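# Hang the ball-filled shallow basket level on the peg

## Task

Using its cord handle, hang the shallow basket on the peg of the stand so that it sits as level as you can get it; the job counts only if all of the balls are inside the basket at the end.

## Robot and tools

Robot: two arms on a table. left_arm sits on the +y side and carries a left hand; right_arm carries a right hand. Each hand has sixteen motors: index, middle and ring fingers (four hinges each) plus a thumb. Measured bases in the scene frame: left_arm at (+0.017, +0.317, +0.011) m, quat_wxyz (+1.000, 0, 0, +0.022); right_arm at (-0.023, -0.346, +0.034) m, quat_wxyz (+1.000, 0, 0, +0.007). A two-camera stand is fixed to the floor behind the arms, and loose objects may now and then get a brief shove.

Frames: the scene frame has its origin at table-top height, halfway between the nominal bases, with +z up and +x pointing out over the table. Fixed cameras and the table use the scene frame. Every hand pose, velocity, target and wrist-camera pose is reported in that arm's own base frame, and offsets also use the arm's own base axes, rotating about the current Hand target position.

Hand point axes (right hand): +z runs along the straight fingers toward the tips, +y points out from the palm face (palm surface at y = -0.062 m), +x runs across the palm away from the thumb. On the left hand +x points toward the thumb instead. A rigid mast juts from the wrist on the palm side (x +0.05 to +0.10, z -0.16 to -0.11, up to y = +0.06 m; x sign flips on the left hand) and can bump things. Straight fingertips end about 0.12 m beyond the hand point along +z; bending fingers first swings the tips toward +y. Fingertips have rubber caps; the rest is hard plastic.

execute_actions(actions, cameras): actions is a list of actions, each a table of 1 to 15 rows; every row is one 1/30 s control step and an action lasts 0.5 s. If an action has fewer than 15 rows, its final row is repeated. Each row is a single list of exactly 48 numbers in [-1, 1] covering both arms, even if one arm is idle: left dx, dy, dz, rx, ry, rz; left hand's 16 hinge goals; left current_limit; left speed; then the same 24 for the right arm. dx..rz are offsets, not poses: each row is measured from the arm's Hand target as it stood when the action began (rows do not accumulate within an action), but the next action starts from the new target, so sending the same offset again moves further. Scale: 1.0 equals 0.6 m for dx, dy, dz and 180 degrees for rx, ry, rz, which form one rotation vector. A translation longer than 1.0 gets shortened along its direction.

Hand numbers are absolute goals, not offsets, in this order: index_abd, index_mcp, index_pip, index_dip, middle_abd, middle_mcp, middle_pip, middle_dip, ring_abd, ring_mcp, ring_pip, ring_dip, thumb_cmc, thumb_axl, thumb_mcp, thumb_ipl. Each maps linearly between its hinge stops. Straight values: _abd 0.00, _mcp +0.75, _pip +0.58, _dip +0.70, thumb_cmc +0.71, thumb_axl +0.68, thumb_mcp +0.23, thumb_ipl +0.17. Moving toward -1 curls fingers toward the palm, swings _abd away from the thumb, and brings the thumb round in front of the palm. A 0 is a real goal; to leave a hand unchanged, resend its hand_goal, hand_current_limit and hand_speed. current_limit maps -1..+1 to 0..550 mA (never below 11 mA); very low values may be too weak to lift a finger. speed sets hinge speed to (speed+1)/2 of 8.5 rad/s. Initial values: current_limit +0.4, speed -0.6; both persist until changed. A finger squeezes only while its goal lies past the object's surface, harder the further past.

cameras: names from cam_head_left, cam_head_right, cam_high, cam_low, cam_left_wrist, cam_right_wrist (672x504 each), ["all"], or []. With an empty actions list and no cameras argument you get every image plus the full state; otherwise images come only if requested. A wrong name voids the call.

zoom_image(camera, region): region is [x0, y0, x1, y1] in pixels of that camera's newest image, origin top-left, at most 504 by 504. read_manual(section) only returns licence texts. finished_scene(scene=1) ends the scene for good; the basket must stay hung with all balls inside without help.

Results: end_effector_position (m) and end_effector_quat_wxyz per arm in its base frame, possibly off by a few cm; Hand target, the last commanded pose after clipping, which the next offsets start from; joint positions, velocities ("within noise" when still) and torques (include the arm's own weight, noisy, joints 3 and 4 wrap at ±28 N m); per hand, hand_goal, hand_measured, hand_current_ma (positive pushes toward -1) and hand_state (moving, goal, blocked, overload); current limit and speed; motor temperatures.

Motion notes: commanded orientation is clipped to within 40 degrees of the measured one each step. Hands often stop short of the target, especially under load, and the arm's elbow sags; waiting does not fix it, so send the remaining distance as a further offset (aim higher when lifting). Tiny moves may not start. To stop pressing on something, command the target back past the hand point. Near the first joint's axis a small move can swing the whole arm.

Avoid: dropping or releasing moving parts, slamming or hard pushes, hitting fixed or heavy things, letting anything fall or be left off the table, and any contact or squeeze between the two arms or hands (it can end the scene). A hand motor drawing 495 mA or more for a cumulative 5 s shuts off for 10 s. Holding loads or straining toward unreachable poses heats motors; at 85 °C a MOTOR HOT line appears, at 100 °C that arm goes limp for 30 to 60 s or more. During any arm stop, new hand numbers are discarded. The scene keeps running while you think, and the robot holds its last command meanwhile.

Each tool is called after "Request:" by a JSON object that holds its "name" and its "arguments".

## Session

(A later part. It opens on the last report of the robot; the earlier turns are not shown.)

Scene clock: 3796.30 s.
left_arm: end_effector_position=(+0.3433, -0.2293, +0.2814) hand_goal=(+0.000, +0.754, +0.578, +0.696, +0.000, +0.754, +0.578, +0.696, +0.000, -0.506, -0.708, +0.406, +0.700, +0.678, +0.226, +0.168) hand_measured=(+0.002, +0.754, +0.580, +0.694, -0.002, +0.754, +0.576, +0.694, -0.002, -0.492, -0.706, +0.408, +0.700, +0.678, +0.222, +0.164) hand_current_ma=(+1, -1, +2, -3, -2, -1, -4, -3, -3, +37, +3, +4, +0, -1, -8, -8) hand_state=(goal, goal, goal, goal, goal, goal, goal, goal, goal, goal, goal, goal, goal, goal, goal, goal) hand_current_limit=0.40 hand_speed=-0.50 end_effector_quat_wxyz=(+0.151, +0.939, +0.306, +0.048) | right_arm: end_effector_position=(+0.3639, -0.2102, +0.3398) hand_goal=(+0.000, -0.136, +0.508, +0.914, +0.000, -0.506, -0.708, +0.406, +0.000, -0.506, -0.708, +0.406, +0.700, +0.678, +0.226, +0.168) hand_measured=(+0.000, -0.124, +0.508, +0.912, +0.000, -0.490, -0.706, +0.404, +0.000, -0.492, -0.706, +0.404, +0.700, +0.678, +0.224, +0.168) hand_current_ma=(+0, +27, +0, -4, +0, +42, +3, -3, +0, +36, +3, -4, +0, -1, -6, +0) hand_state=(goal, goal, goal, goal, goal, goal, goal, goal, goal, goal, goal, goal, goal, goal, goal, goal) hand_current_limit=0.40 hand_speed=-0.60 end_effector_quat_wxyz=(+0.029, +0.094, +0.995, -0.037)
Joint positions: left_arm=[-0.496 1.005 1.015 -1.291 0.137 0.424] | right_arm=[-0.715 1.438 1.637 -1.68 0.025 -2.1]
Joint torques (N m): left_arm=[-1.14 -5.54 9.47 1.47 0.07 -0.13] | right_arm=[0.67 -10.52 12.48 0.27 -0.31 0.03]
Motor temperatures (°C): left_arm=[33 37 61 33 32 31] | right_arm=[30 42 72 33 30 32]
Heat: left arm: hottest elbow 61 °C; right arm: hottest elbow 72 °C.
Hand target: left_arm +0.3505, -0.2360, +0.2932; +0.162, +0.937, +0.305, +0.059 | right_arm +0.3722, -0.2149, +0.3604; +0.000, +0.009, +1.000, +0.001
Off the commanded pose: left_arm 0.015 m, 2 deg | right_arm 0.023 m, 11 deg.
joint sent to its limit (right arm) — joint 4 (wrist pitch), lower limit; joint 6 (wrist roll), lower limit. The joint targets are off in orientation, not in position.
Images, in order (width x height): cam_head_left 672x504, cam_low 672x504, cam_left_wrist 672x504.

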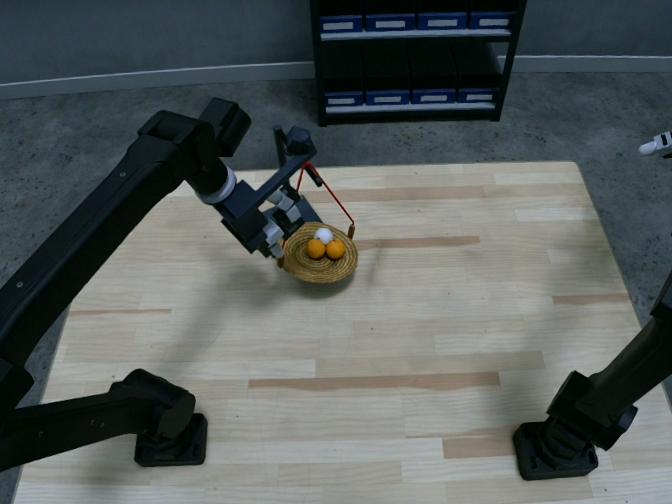

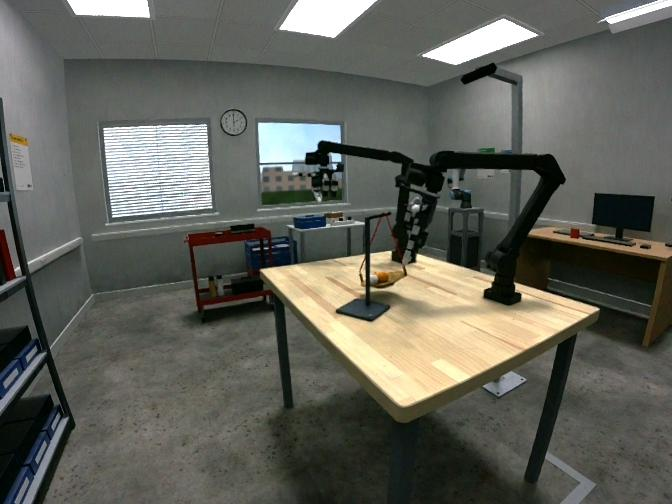

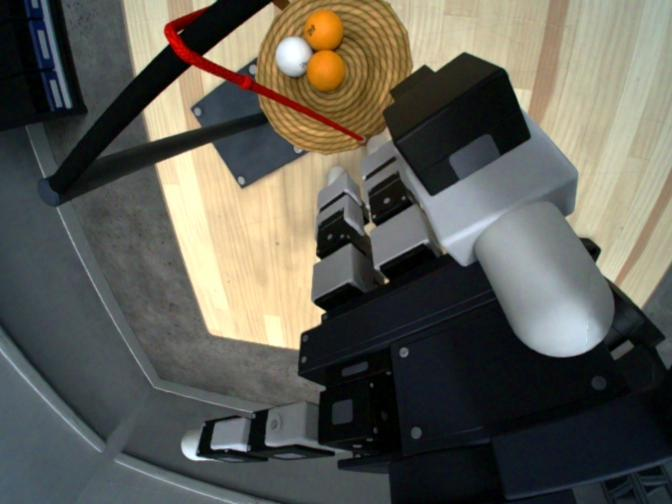

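Request:
{"name": "execute_actions", "arguments": {"actions": [[[-0.0095,-0.0067,0.002,0,0,0,0,0.753,0.577,0.696,0,0.753,0.577,0.696,0,-0.507,-0.708,0.406,0.7,0.677,0.226,0.168,0.4,-0.5,0,0,0,0,0,0,0,-0.137,0.508,0.913,0,-0.507,-0.708,0.406,0,-0.507,-0.708,0.406,0.7,0.678,0.226,0.168,0.4,-0.6]],[[-0.0095,-0.0067,0.002,0,0,0,0,0.753,0.577,0.696,0,0.753,0.577,0.696,0,-0.507,-0.708,0.406,0.7,0.677,0.226,0.168,0.4,-0.5,0,0,0,0,0,0,0,-0.137,0.508,0.913,0,-0.507,-0.708,0.406,0,-0.507,-0.708,0.406,0.7,0.678,0.226,0.168,0.4,-0.6]]], "cameras": ["cam_head_left","cam_low","cam_left_wrist"]}}

Request:
{"name": "zoom_image", "arguments": {"camera": "cam_head_left", "region": [240, 190, 340, 290]}}

Request:
{"name": "zoom_image", "arguments": {"camera": "cam_low", "region": [375, 220, 435, 290]}}

Request:
{"name": "zoom_image", "arguments": {"camera": "cam_left_wrist", "region": [250, 50, 450, 240]}}

Scene clock: 3809.27 s.
left_arm: end_effector_position=(+0.3362, -0.2399, +0.2806) hand_goal=(+0.000, +0.754, +0.578, +0.696, +0.000, +0.754, +0.578, +0.696, +0.000, -0.506, -0.708, +0.406, +0.700, +0.678, +0.226, +0.168) hand_measured=(+0.002, +0.754, +0.580, +0.694, -0.002, +0.754, +0.576, +0.694, -0.002, -0.492, -0.706, +0.408, +0.700, +0.678, +0.222, +0.164) hand_current_ma=(+1, -1, +2, -3, -2, -1, -4, -3, -3, +37, +3, +4, +0, -1, -8, -8) hand_state=(goal, goal, goal, goal, goal, goal, goal, goal, goal, goal, goal, goal, goal, goal, goal, goal) hand_current_limit=0.40 hand_speed=-0.50 end_effector_quat_wxyz=(+0.149, +0.939, +0.306, +0.047) | right_arm: end_effector_position=(+0.3639, -0.2102, +0.3398) hand_goal=(+0.000, -0.136, +0.508, +0.914, +0.000, -0.506, -0.708, +0.406, +0.000, -0.506, -0.708, +0.406, +0.700, +0.678, +0.226, +0.168) hand_measured=(+0.000, -0.124, +0.508, +0.912, +0.000, -0.490, -0.706, +0.404, +0.000, -0.492, -0.706, +0.404, +0.700, +0.678, +0.224, +0.168) hand_current_ma=(+0, +27, +0, -4, +0, +42, +3, -3, +0, +36, +3, -4, +0, -1, -6, +0) hand_state=(goal, goal, goal, goal, goal, goal, goal, goal, goal, goal, goal, goal, goal, goal, goal, goal) hand_current_limit=0.40 hand_speed=-0.60 end_effector_quat_wxyz=(+0.029, +0.094, +0.995, -0.037)
Joint positions: left_arm=[-0.541 1.005 1.015 -1.291 0.123 0.382] | right_arm=[-0.715 1.438 1.637 -1.68 0.025 -2.1]
Joint torques (N m): left_arm=[-1.38 -7.3 9.21 1.26 0.03 -0.11] | right_arm=[0.73 -10.4 12.51 0.28 -0.32 0.02]
Motor temperatures (°C): left_arm=[33 37 61 33 32 31] | right_arm=[30 42 72 33 30 32]
Heat: left arm: hottest elbow 61 °C; right arm: hottest elbow 72 °C.
Hand target: left_arm +0.3390, -0.2441, +0.2956; +0.162, +0.937, +0.305, +0.058 | right_arm +0.3722, -0.2149, +0.3604; +0.000, +0.009, +1.000, +0.001
Off the commanded pose: left_arm 0.016 m, 2 deg | right_arm 0.023 m, 11 deg.
joint sent to its limit (right arm) — joint 4 (wrist pitch), lower limit; joint 6 (wrist roll), lower limit. The joint targets are off in orientation, not in position.
Images, in order (width x height): cam_head_left 672x504, cam_low 672x504, cam_left_wrist 672x504.

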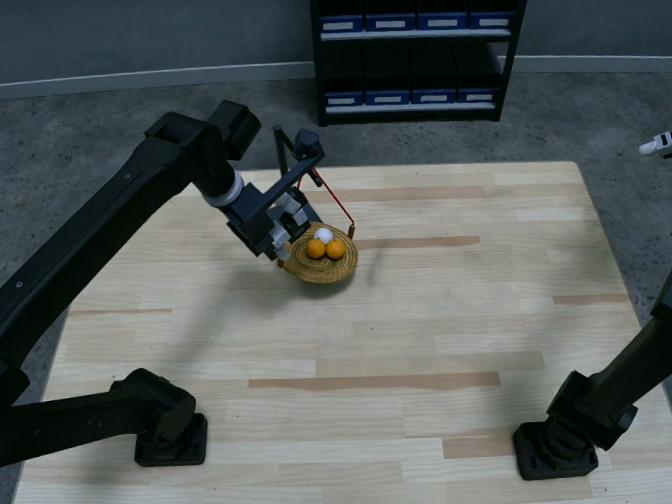

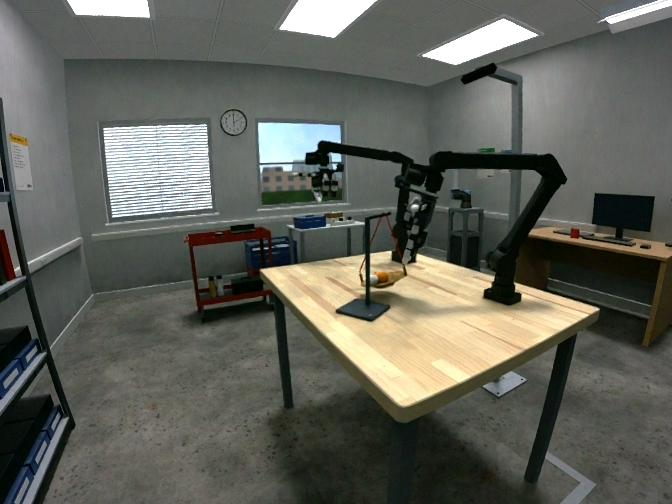

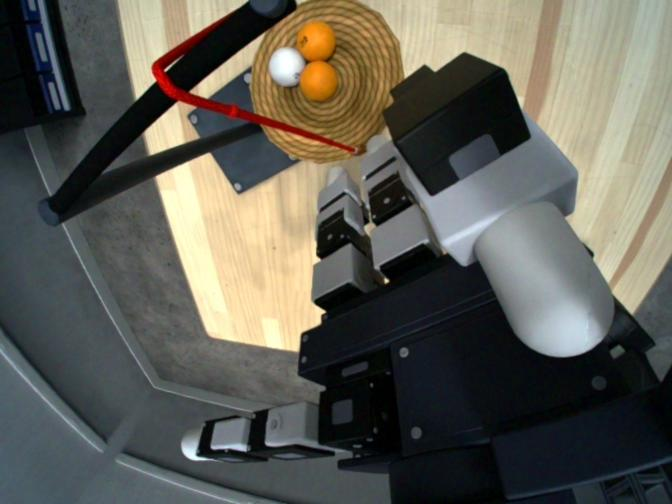

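Scaled by 5.040 from the camera's 672x504 image, which has a finer 960x720 frame.

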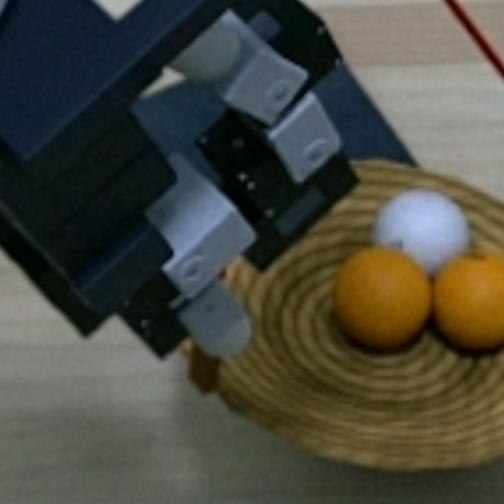

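Scaled by 7.200 from the camera's 672x504 image, which has a finer 960x720 frame.

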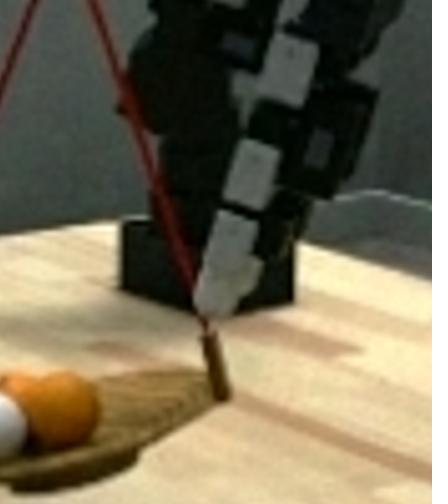

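Scaled by 2.520 from the camera's 672x504 image, which has a finer 960x720 frame.

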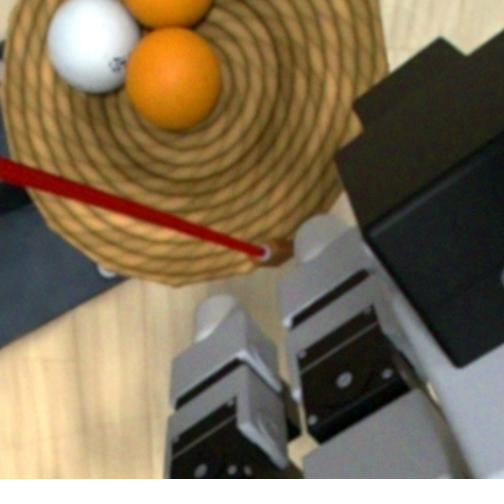

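Request:
{"name": "execute_actions", "arguments": {"actions": [[[0.0095,-0.0016,-0.008,0,0,0,0,0.753,0.577,0.696,0,0.753,0.577,0.696,0,-0.507,-0.708,0.406,0.7,0.677,0.226,0.168,0.4,-0.5,0,0,0,0,0,0,0,-0.137,0.508,0.913,0,-0.507,-0.708,0.406,0,-0.507,-0.708,0.406,0.7,0.678,0.226,0.168,0.4,-0.6]],[[0,0,-0.0167,0,0,0,0,0.753,0.577,0.696,0,0.753,0.577,0.696,0,-0.507,-0.708,0.406,0.7,0.677,0.226,0.168,0.4,-0.5,0,0,0,0,0,0,0,-0.137,0.508,0.913,0,-0.507,-0.708,0.406,0,-0.507,-0.708,0.406,0.7,0.678,0.226,0.168,0.4,-0.6]]], "cameras": ["cam_head_left","cam_low","cam_left_wrist"]}}

Request:
{"name": "zoom_image", "arguments": {"camera": "cam_head_left", "region": [240, 190, 340, 290]}}

Request:
{"name": "zoom_image", "arguments": {"camera": "cam_low", "region": [375, 220, 435, 290]}}

Request:
{"name": "zoom_image", "arguments": {"camera": "cam_left_wrist", "region": [250, 50, 450, 240]}}

Scene clock: 3829.97 s.
left_arm: end_effector_position=(+0.3427, -0.2437, +0.2863) hand_goal=(+0.000, +0.754, +0.578, +0.696, +0.000, +0.754, +0.578, +0.696, +0.000, -0.506, -0.708, +0.406, +0.700, +0.678, +0.226, +0.168) hand_measured=(+0.002, +0.754, +0.580, +0.694, -0.002, +0.754, +0.576, +0.694, -0.002, -0.492, -0.706, +0.408, +0.700, +0.678, +0.222, +0.164) hand_current_ma=(+1, -1, +2, -3, -2, -1, -4, -3, -3, +37, +3, +4, +0, -1, -8, -8) hand_state=(goal, goal, goal, goal, goal, goal, goal, goal, goal, goal, goal, goal, goal, goal, goal, goal) hand_current_limit=0.40 hand_speed=-0.50 end_effector_quat_wxyz=(+0.163, +0.937, +0.304, +0.059) | right_arm: end_effector_position=(+0.3639, -0.2102, +0.3398) hand_goal=(+0.000, -0.136, +0.508, +0.914, +0.000, -0.506, -0.708, +0.406, +0.000, -0.506, -0.708, +0.406, +0.700, +0.678, +0.226, +0.168) hand_measured=(+0.000, -0.124, +0.508, +0.912, +0.000, -0.490, -0.706, +0.404, +0.000, -0.492, -0.706, +0.404, +0.700, +0.678, +0.224, +0.168) hand_current_ma=(+0, +27, +0, -4, +0, +42, +3, -3, +0, +36, +3, -4, +0, -1, -6, +0) hand_state=(goal, goal, goal, goal, goal, goal, goal, goal, goal, goal, goal, goal, goal, goal, goal, goal) hand_current_limit=0.40 hand_speed=-0.60 end_effector_quat_wxyz=(+0.029, +0.094, +0.995, -0.037)
Joint positions: left_arm=[-0.541 1.005 1.015 -1.255 0.123 0.381] | right_arm=[-0.715 1.438 1.637 -1.68 0.025 -2.1]
Joint torques (N m): left_arm=[-0.62 -5.54 7.02 1.68 0.13 -0.03] | right_arm=[0.79 -10.58 12.53 0.21 -0.32 0.02]
Motor temperatures (°C): left_arm=[33 37 60 33 32 31] | right_arm=[30 42 72 33 30 32]
Heat: left arm: hottest elbow 60 °C; right arm: hottest elbow 72 °C.
Hand target: left_arm +0.3448, -0.2450, +0.2808; +0.162, +0.937, +0.305, +0.058 | right_arm +0.3722, -0.2149, +0.3604; +0.000, +0.009, +1.000, +0.001
Off the commanded pose: left_arm 0.006 m, 0 deg | right_arm 0.023 m, 11 deg.
joint sent to its limit (right arm) — joint 4 (wrist pitch), lower limit; joint 6 (wrist roll), lower limit. The joint targets are off in orientation, not in position.
Images, in order (width x height): cam_head_left 672x504, cam_low 672x504, cam_left_wrist 672x504.

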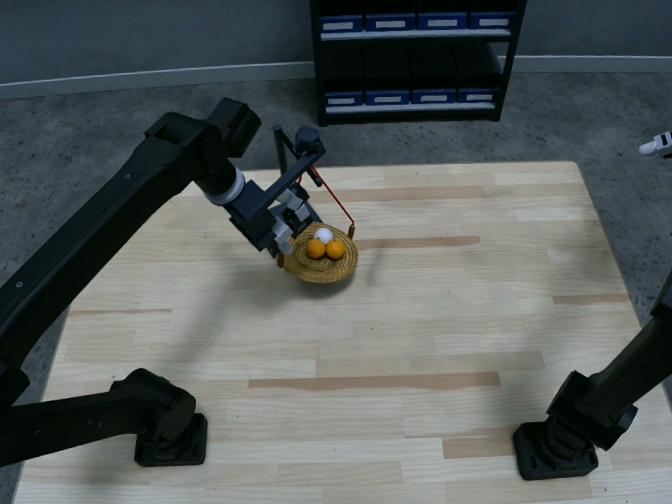

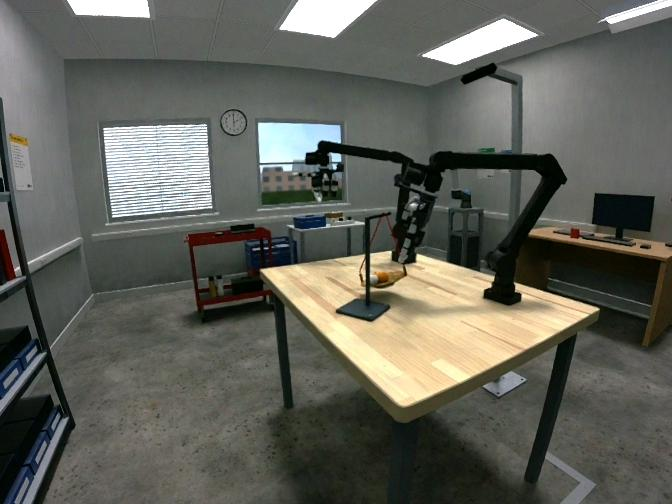

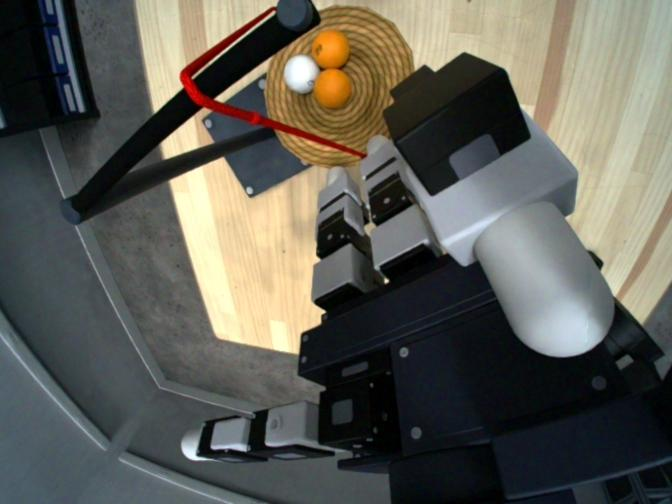

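Scaled by 5.040 from the camera's 672x504 image, which has a finer 960x720 frame.

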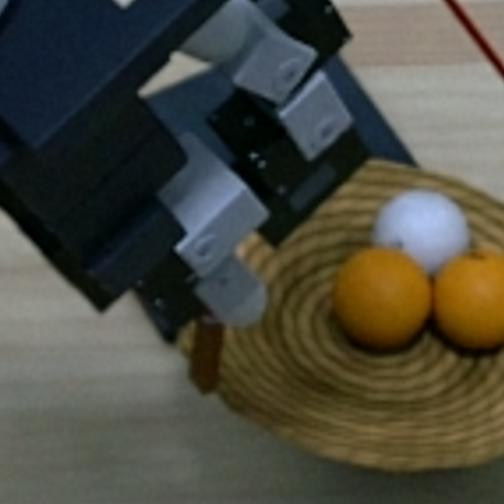

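Scaled by 7.200 from the camera's 672x504 image, which has a finer 960x720 frame.

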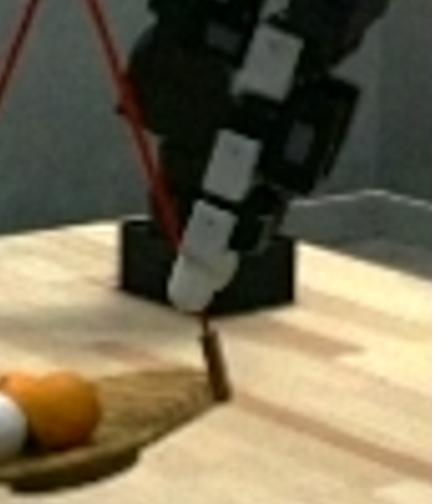

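Scaled by 2.520 from the camera's 672x504 image, which has a finer 960x720 frame.

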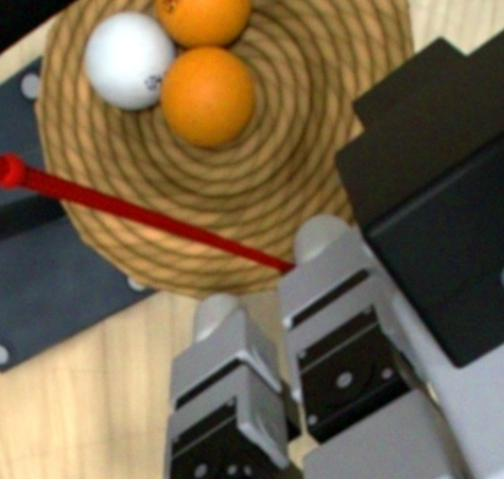

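Request:
{"name": "execute_actions", "arguments": {"actions": [[[-0.001,0.0015,-0.0133,0,0,0,0,0.753,0.577,0.696,0,0.753,0.577,0.696,0,-0.507,-0.708,0.406,0.7,0.677,0.226,0.168,0.4,-0.5,0,0,0,0,0,0,0,-0.137,0.508,0.913,0,-0.507,-0.708,0.406,0,-0.507,-0.708,0.406,0.7,0.678,0.226,0.168,0.4,-0.6]],[[0,0,-0.0133,0,0,0,0,0.753,0.577,0.696,0,0.753,0.577,0.696,0,-0.507,-0.708,0.406,0.7,0.677,0.226,0.168,0.4,-0.5,0,0,0,0,0,0,0,-0.137,0.508,0.913,0,-0.507,-0.708,0.406,0,-0.507,-0.708,0.406,0.7,0.678,0.226,0.168,0.4,-0.6]],[[0,0,-0.0133,0,0,0,0,0.753,0.577,0.696,0,0.753,0.577,0.696,0,-0.507,-0.708,0.406,0.7,0.677,0.226,0.168,0.4,-0.5,0,0,0,0,0,0,0,-0.137,0.508,0.913,0,-0.507,-0.708,0.406,0,-0.507,-0.708,0.406,0.7,0.678,0.226,0.168,0.4,-0.6]],[[0,0,-0.0133,0,0,0,0,0.753,0.577,0.696,0,0.753,0.577,0.696,0,-0.507,-0.708,0.406,0.7,0.677,0.226,0.168,0.4,-0.5,0,0,0,0,0,0,0,-0.137,0.508,0.913,0,-0.507,-0.708,0.406,0,-0.507,-0.708,0.406,0.7,0.678,0.226,0.168,0.4,-0.6]]], "cameras": ["cam_head_left","cam_low","cam_left_wrist"]}}

Request:
{"name": "zoom_image", "arguments": {"camera": "cam_head_left", "region": [240, 190, 340, 290]}}

Request:
{"name": "zoom_image", "arguments": {"camera": "cam_low", "region": [355, 210, 435, 300]}}

Request:
{"name": "zoom_image", "arguments": {"camera": "cam_left_wrist", "region": [250, 50, 450, 240]}}

Scene clock: 3855.67 s.
left_arm: end_effector_position=(+0.3413, -0.2429, +0.2528) hand_goal=(+0.000, +0.754, +0.578, +0.696, +0.000, +0.754, +0.578, +0.696, +0.000, -0.506, -0.708, +0.406, +0.700, +0.678, +0.226, +0.168) hand_measured=(+0.002, +0.754, +0.580, +0.694, -0.002, +0.754, +0.576, +0.694, -0.002, -0.492, -0.706, +0.408, +0.700, +0.678, +0.222, +0.164) hand_current_ma=(+1, +0, +2, -3, -2, +0, -4, -3, -3, +37, +3, +4, +0, -1, -8, -8) hand_state=(goal, goal, goal, goal, goal, goal, goal, goal, goal, goal, goal, goal, goal, goal, goal, goal) hand_current_limit=0.40 hand_speed=-0.50 end_effector_quat_wxyz=(+0.162, +0.937, +0.304, +0.058) | right_arm: end_effector_position=(+0.3639, -0.2102, +0.3398) hand_goal=(+0.000, -0.136, +0.508, +0.914, +0.000, -0.506, -0.708, +0.406, +0.000, -0.506, -0.708, +0.406, +0.700, +0.678, +0.226, +0.168) hand_measured=(+0.000, -0.124, +0.508, +0.912, +0.000, -0.490, -0.706, +0.404, +0.000, -0.492, -0.706, +0.404, +0.700, +0.678, +0.224, +0.168) hand_current_ma=(+0, +27, +0, -4, +0, +42, +3, -3, +0, +36, +3, -4, +0, -1, -6, +0) hand_state=(goal, goal, goal, goal, goal, goal, goal, goal, goal, goal, goal, goal, goal, goal, goal, goal) hand_current_limit=0.40 hand_speed=-0.60 end_effector_quat_wxyz=(+0.029, +0.094, +0.995, -0.037)
Joint positions: left_arm=[-0.541 1.005 0.929 -1.171 0.123 0.381] | right_arm=[-0.715 1.438 1.637 -1.68 0.025 -2.1]
Joint torques (N m): left_arm=[-0.56 -5.54 7.38 1.66 0.14 -0.01] | right_arm=[0.67 -10.46 12.51 0.27 -0.32 0]
Motor temperatures (°C): left_arm=[33 37 59 33 32 31] | right_arm=[30 42 72 33 30 32]
Heat: left arm: hottest elbow 59 °C; right arm: hottest elbow 72 °C.
Hand target: left_arm +0.3441, -0.2441, +0.2489; +0.162, +0.937, +0.305, +0.058 | right_arm +0.3722, -0.2149, +0.3604; +0.000, +0.009, +1.000, +0.001
Off the commanded pose: left_arm 0.005 m, 0 deg | right_arm 0.023 m, 11 deg.
joint sent to its limit (right arm) — joint 4 (wrist pitch), lower limit; joint 6 (wrist roll), lower limit. The joint targets are off in orientation, not in position.
Images, in order (width x height): cam_head_left 672x504, cam_low 672x504, cam_left_wrist 672x504.

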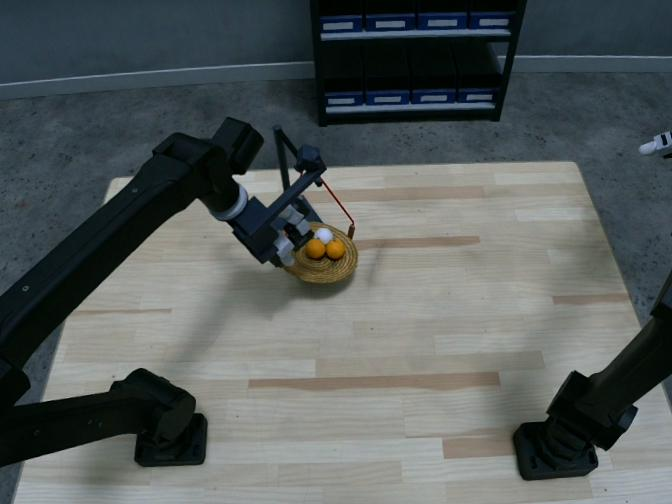

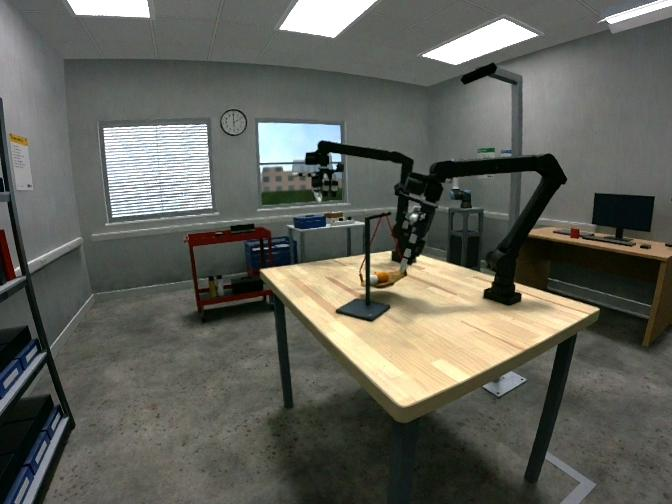

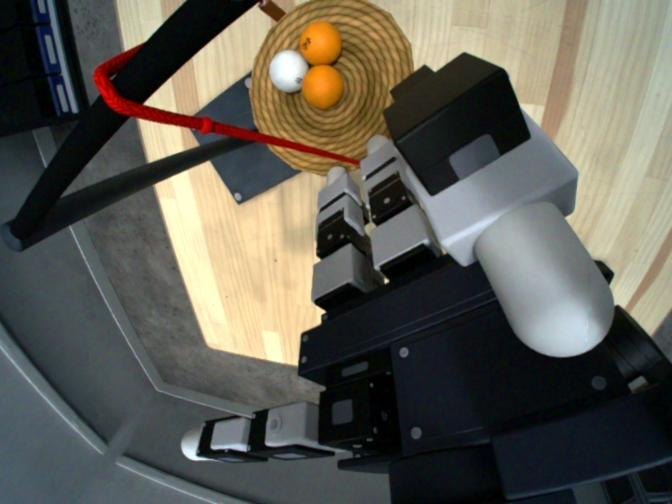

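Scaled by 5.040 from the camera's 672x504 image, which has a finer 960x720 frame.

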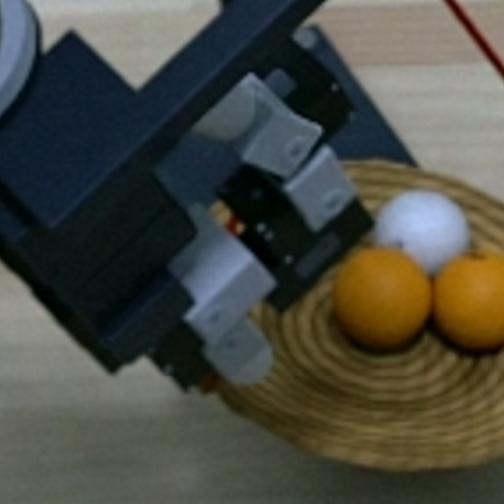

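Scaled by 5.600 from the camera's 672x504 image, which has a finer 960x720 frame.

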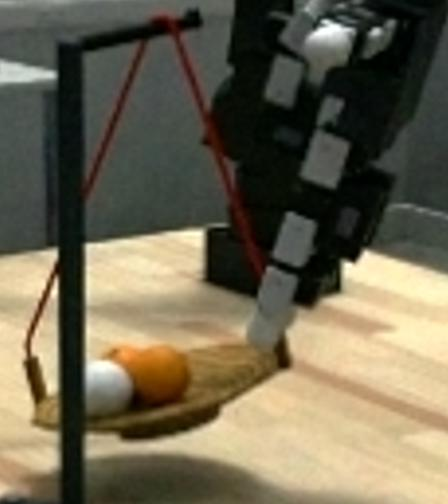

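Scaled by 2.520 from the camera's 672x504 image, which has a finer 960x720 frame.

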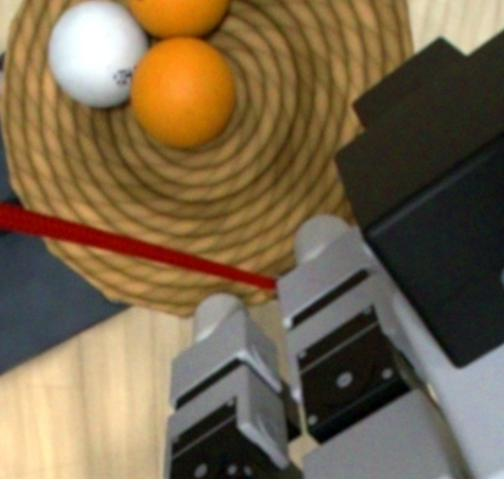

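Request:
{"name": "execute_actions", "arguments": {"actions": [[[0,0,-0.0133,0,0,0,0,0.753,0.577,0.696,0,0.753,0.577,0.696,0,-0.507,-0.708,0.406,0.7,0.677,0.226,0.168,0.4,-0.5,0,0,0,0,0,0,0,-0.137,0.508,0.913,0,-0.507,-0.708,0.406,0,-0.507,-0.708,0.406,0.7,0.678,0.226,0.168,0.4,-0.6]],[[0,0,-0.0133,0,0,0,0,0.753,0.577,0.696,0,0.753,0.577,0.696,0,-0.507,-0.708,0.406,0.7,0.677,0.226,0.168,0.4,-0.5,0,0,0,0,0,0,0,-0.137,0.508,0.913,0,-0.507,-0.708,0.406,0,-0.507,-0.708,0.406,0.7,0.678,0.226,0.168,0.4,-0.6]],[[0,0,-0.0133,0,0,0,0,0.753,0.577,0.696,0,0.753,0.577,0.696,0,-0.507,-0.708,0.406,0.7,0.677,0.226,0.168,0.4,-0.5,0,0,0,0,0,0,0,-0.137,0.508,0.913,0,-0.507,-0.708,0.406,0,-0.507,-0.708,0.406,0.7,0.678,0.226,0.168,0.4,-0.6]]], "cameras": ["cam_head_left","cam_low","cam_left_wrist","cam_high"]}}

Request:
{"name": "zoom_image", "arguments": {"camera": "cam_head_left", "region": [240, 130, 380, 290]}}

Request:
{"name": "zoom_image", "arguments": {"camera": "cam_low", "region": [355, 210, 435, 300]}}

Request:
{"name": "zoom_image", "arguments": {"camera": "cam_left_wrist", "region": [250, 50, 450, 240]}}

Scene clock: 3870.30 s.
left_arm: end_effector_position=(+0.3421, -0.2434, +0.2324) hand_goal=(+0.000, +0.754, +0.578, +0.696, +0.000, +0.754, +0.578, +0.696, +0.000, -0.506, -0.708, +0.406, +0.700, +0.678, +0.226, +0.168) hand_measured=(+0.002, +0.754, +0.578, +0.694, -0.002, +0.752, +0.576, +0.694, -0.002, -0.492, -0.706, +0.408, +0.700, +0.678, +0.222, +0.164) hand_current_ma=(+1, +0, +0, -3, -1, -5, -4, -3, -3, +37, +3, +4, +1, -1, -8, -8) hand_state=(goal, goal, goal, goal, goal, goal, goal, goal, goal, goal, goal, goal, goal, goal, goal, goal) hand_current_limit=0.40 hand_speed=-0.50 end_effector_quat_wxyz=(+0.165, +0.936, +0.304, +0.061) | right_arm: end_effector_position=(+0.3639, -0.2102, +0.3398) hand_goal=(+0.000, -0.136, +0.508, +0.914, +0.000, -0.506, -0.708, +0.406, +0.000, -0.506, -0.708, +0.406, +0.700, +0.678, +0.226, +0.168) hand_measured=(+0.000, -0.124, +0.508, +0.912, +0.000, -0.490, -0.706, +0.404, +0.000, -0.492, -0.706, +0.404, +0.700, +0.678, +0.224, +0.168) hand_current_ma=(+0, +27, +0, -4, +0, +42, +3, -3, +0, +36, +3, -4, +0, -1, -6, +0) hand_state=(goal, goal, goal, goal, goal, goal, goal, goal, goal, goal, goal, goal, goal, goal, goal, goal) hand_current_limit=0.40 hand_speed=-0.60 end_effector_quat_wxyz=(+0.029, +0.094, +0.995, -0.037)
Joint positions: left_arm=[-0.541 1.01 0.874 -1.103 0.123 0.381] | right_arm=[-0.715 1.438 1.637 -1.68 0.025 -2.1]
Joint torques (N m): left_arm=[-0.26 -5.01 6.95 1.55 0.13 0] | right_arm=[0.85 -10.46 12.51 0.28 -0.32 0.01]
Motor temperatures (°C): left_arm=[33 37 60 33 32 31] | right_arm=[30 42 72 33 30 32]
Heat: left arm: hottest elbow 60 °C; right arm: hottest elbow 72 °C.
Hand target: left_arm +0.3442, -0.2441, +0.2250; +0.163, +0.937, +0.305, +0.059 | right_arm +0.3722, -0.2149, +0.3604; +0.000, +0.009, +1.000, +0.001
Off the commanded pose: left_arm 0.008 m, 0 deg | right_arm 0.023 m, 11 deg.
joint sent to its limit (right arm) — joint 4 (wrist pitch), lower limit; joint 6 (wrist roll), lower limit. The joint targets are off in orientation, not in position.
Images, in order (width x height): cam_head_left 672x504, cam_high 672x504, cam_low 672x504, cam_left_wrist 672x504.

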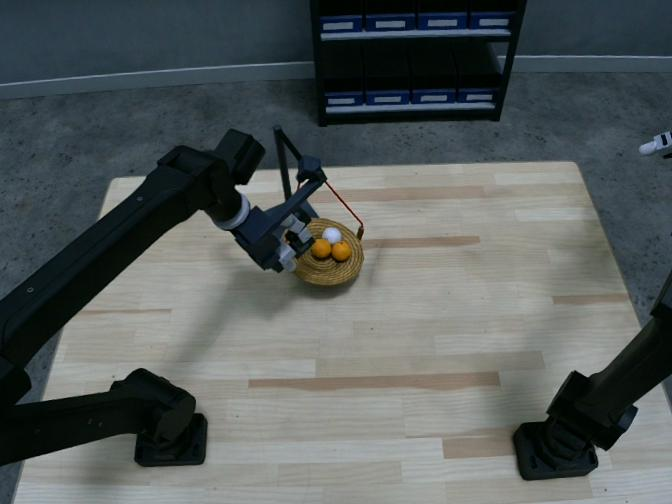

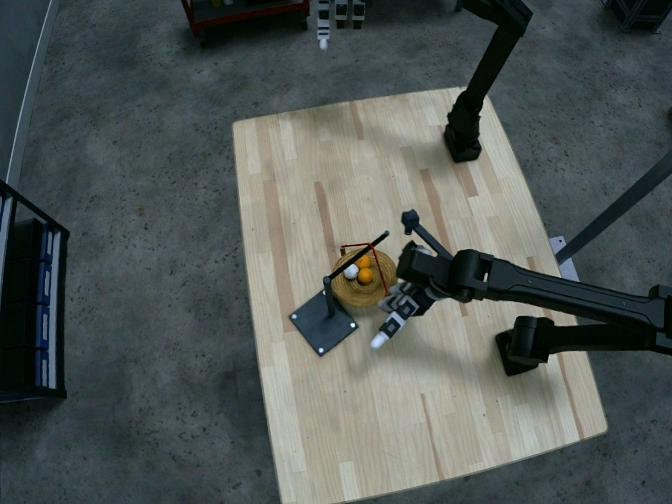

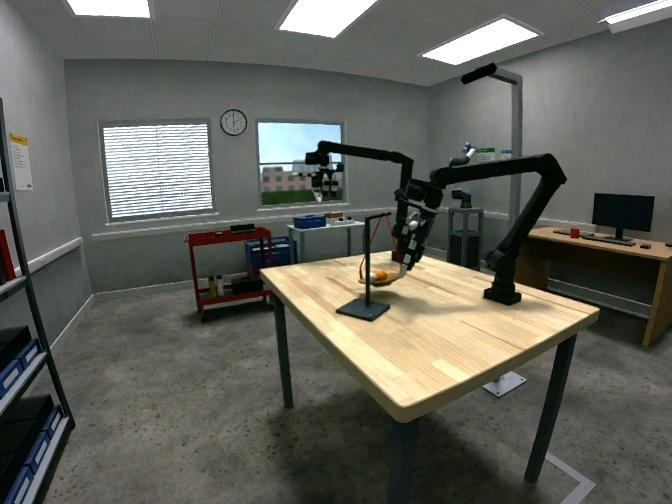

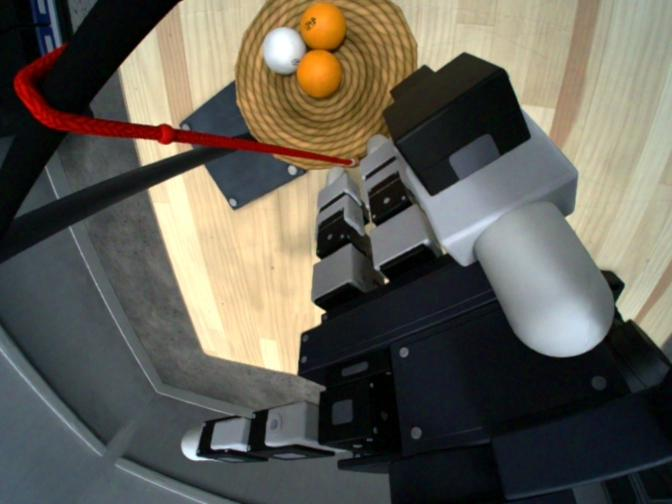

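Scaled by 3.150 from the camera's 672x504 image, which has a finer 960x720 frame.

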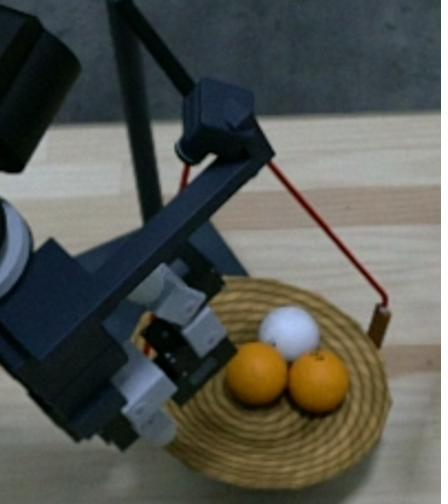

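Scaled by 5.600 from the camera's 672x504 image, which has a finer 960x720 frame.

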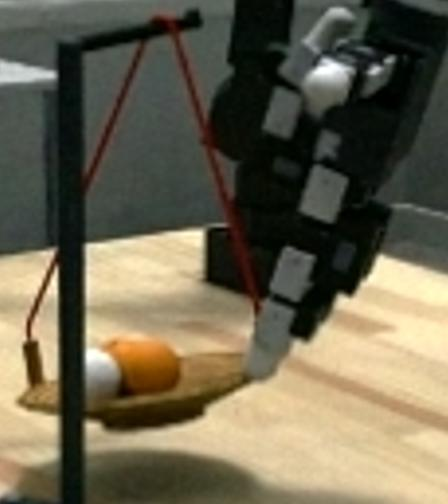

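Scaled by 2.520 from the camera's 672x504 image, which has a finer 960x720 frame.

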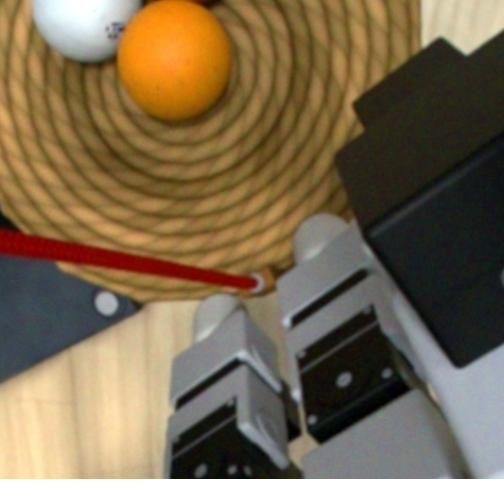

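Request:
{"name": "execute_actions", "arguments": {"actions": [[[0,0,-0.012,0,0,0,0,0.753,0.577,0.696,0,0.753,0.577,0.696,0,-0.507,-0.708,0.406,0.7,0.677,0.226,0.168,0.4,-0.5,0,0,0,0,0,0,0,-0.137,0.508,0.913,0,-0.507,-0.708,0.406,0,-0.507,-0.708,0.406,0.7,0.678,0.226,0.168,0.4,-0.6]],[[0,0,-0.012,0,0,0,0,0.753,0.577,0.696,0,0.753,0.577,0.696,0,-0.507,-0.708,0.406,0.7,0.677,0.226,0.168,0.4,-0.5,0,0,0,0,0,0,0,-0.137,0.508,0.913,0,-0.507,-0.708,0.406,0,-0.507,-0.708,0.406,0.7,0.678,0.226,0.168,0.4,-0.6]]], "cameras": ["cam_head_left","cam_low","cam_left_wrist","cam_high"]}}

Request:
{"name": "zoom_image", "arguments": {"camera": "cam_head_left", "region": [240, 130, 380, 290]}}

Request:
{"name": "zoom_image", "arguments": {"camera": "cam_low", "region": [355, 210, 435, 300]}}

Request:
{"name": "zoom_image", "arguments": {"camera": "cam_left_wrist", "region": [230, 0, 450, 240]}}

Scene clock: 3879.03 s.
left_arm: end_effector_position=(+0.3416, -0.2430, +0.2147) hand_goal=(+0.000, +0.754, +0.578, +0.696, +0.000, +0.754, +0.578, +0.696, +0.000, -0.506, -0.708, +0.406, +0.700, +0.678, +0.226, +0.168) hand_measured=(+0.002, +0.756, +0.578, +0.694, +0.000, +0.756, +0.578, +0.694, -0.002, -0.492, -0.706, +0.408, +0.700, +0.678, +0.222, +0.164) hand_current_ma=(+2, +1, +0, -3, -1, +2, -1, -2, -3, +37, +3, +4, +1, -1, -8, -8) hand_state=(goal, goal, goal, goal, goal, goal, goal, goal, goal, goal, goal, goal, goal, goal, goal, goal) hand_current_limit=0.40 hand_speed=-0.50 end_effector_quat_wxyz=(+0.162, +0.937, +0.304, +0.058) | right_arm: end_effector_position=(+0.3639, -0.2102, +0.3398) hand_goal=(+0.000, -0.136, +0.508, +0.914, +0.000, -0.506, -0.708, +0.406, +0.000, -0.506, -0.708, +0.406, +0.700, +0.678, +0.226, +0.168) hand_measured=(+0.000, -0.124, +0.508, +0.912, +0.000, -0.490, -0.706, +0.404, +0.000, -0.492, -0.706, +0.404, +0.700, +0.678, +0.224, +0.168) hand_current_ma=(+0, +27, +0, -4, +0, +42, +3, -3, +0, +36, +3, -4, +0, -1, -6, +0) hand_state=(goal, goal, goal, goal, goal, goal, goal, goal, goal, goal, goal, goal, goal, goal, goal, goal) hand_current_limit=0.40 hand_speed=-0.60 end_effector_quat_wxyz=(+0.029, +0.094, +0.995, -0.037)
Joint positions: left_arm=[-0.541 1.021 0.838 -1.064 0.123 0.381] | right_arm=[-0.715 1.438 1.637 -1.68 0.025 -2.1]
Joint torques (N m): left_arm=[-0.03 -5.25 7.21 1.78 0.13 0] | right_arm=[0.73 -10.52 12.51 0.27 -0.32 0.01]
Motor temperatures (°C): left_arm=[33 37 60 33 32 31] | right_arm=[30 42 72 33 30 32]
Heat: left arm: hottest elbow 60 °C; right arm: hottest elbow 72 °C.
Hand target: left_arm +0.3442, -0.2441, +0.2106; +0.162, +0.937, +0.305, +0.059 | right_arm +0.3722, -0.2149, +0.3604; +0.000, +0.009, +1.000, +0.001
Off the commanded pose: left_arm 0.005 m, 0 deg | right_arm 0.023 m, 11 deg.
joint sent to its limit (right arm) — joint 4 (wrist pitch), lower limit; joint 6 (wrist roll), lower limit. The joint targets are off in orientation, not in position.
Images, in order (width x height): cam_head_left 672x504, cam_high 672x504, cam_low 672x504, cam_left_wrist 672x504.

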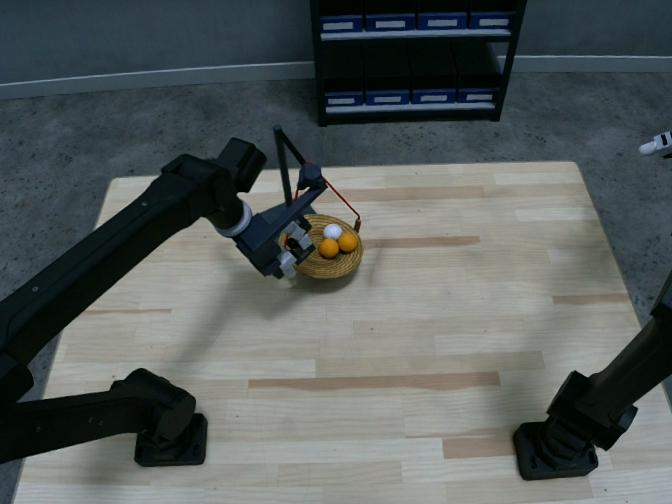

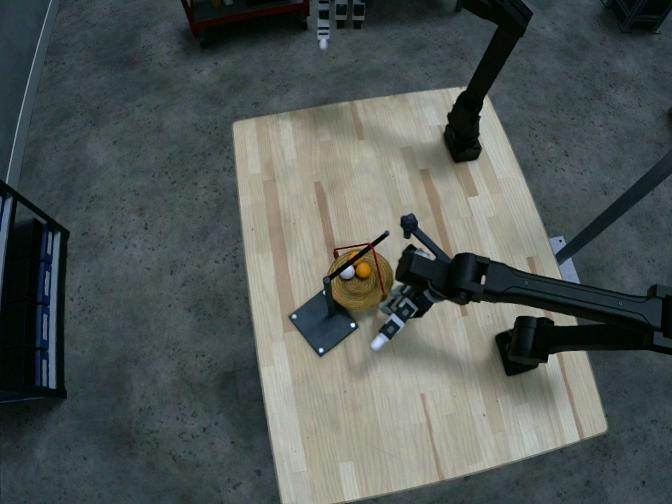

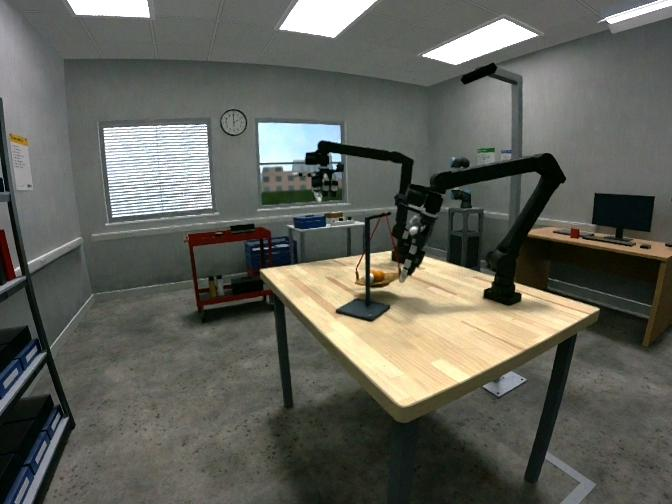

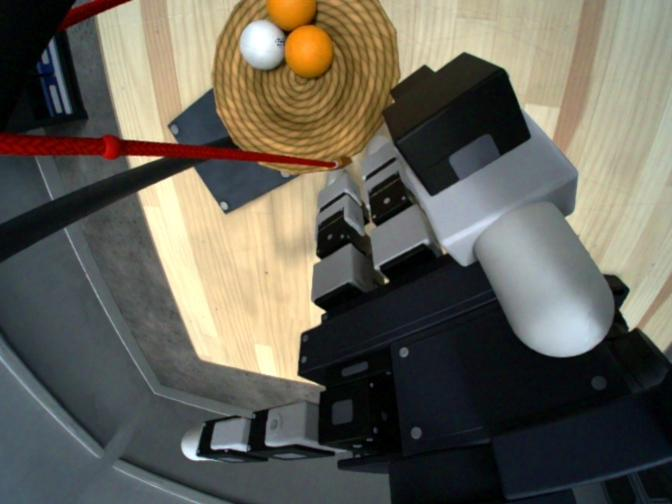

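Scaled by 3.150 from the camera's 672x504 image, which has a finer 960x720 frame.

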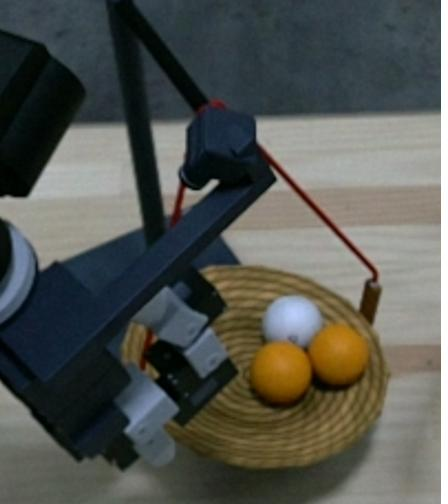

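Scaled by 5.600 from the camera's 672x504 image, which has a finer 960x720 frame.

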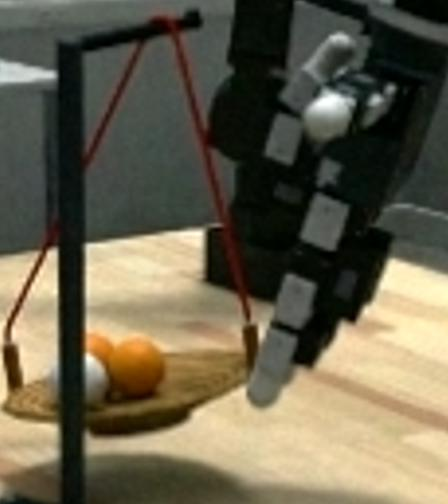

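Scaled by 2.100 from the camera's 672x504 image, which has a finer 960x720 frame.

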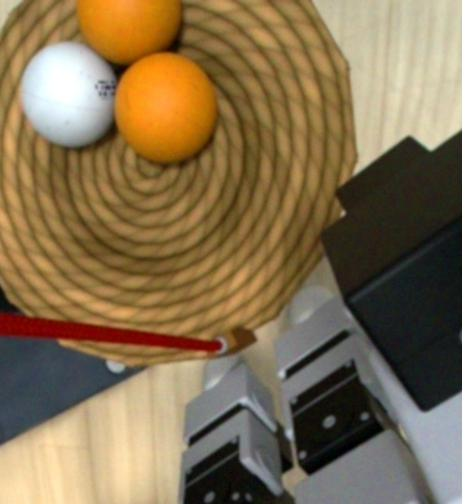

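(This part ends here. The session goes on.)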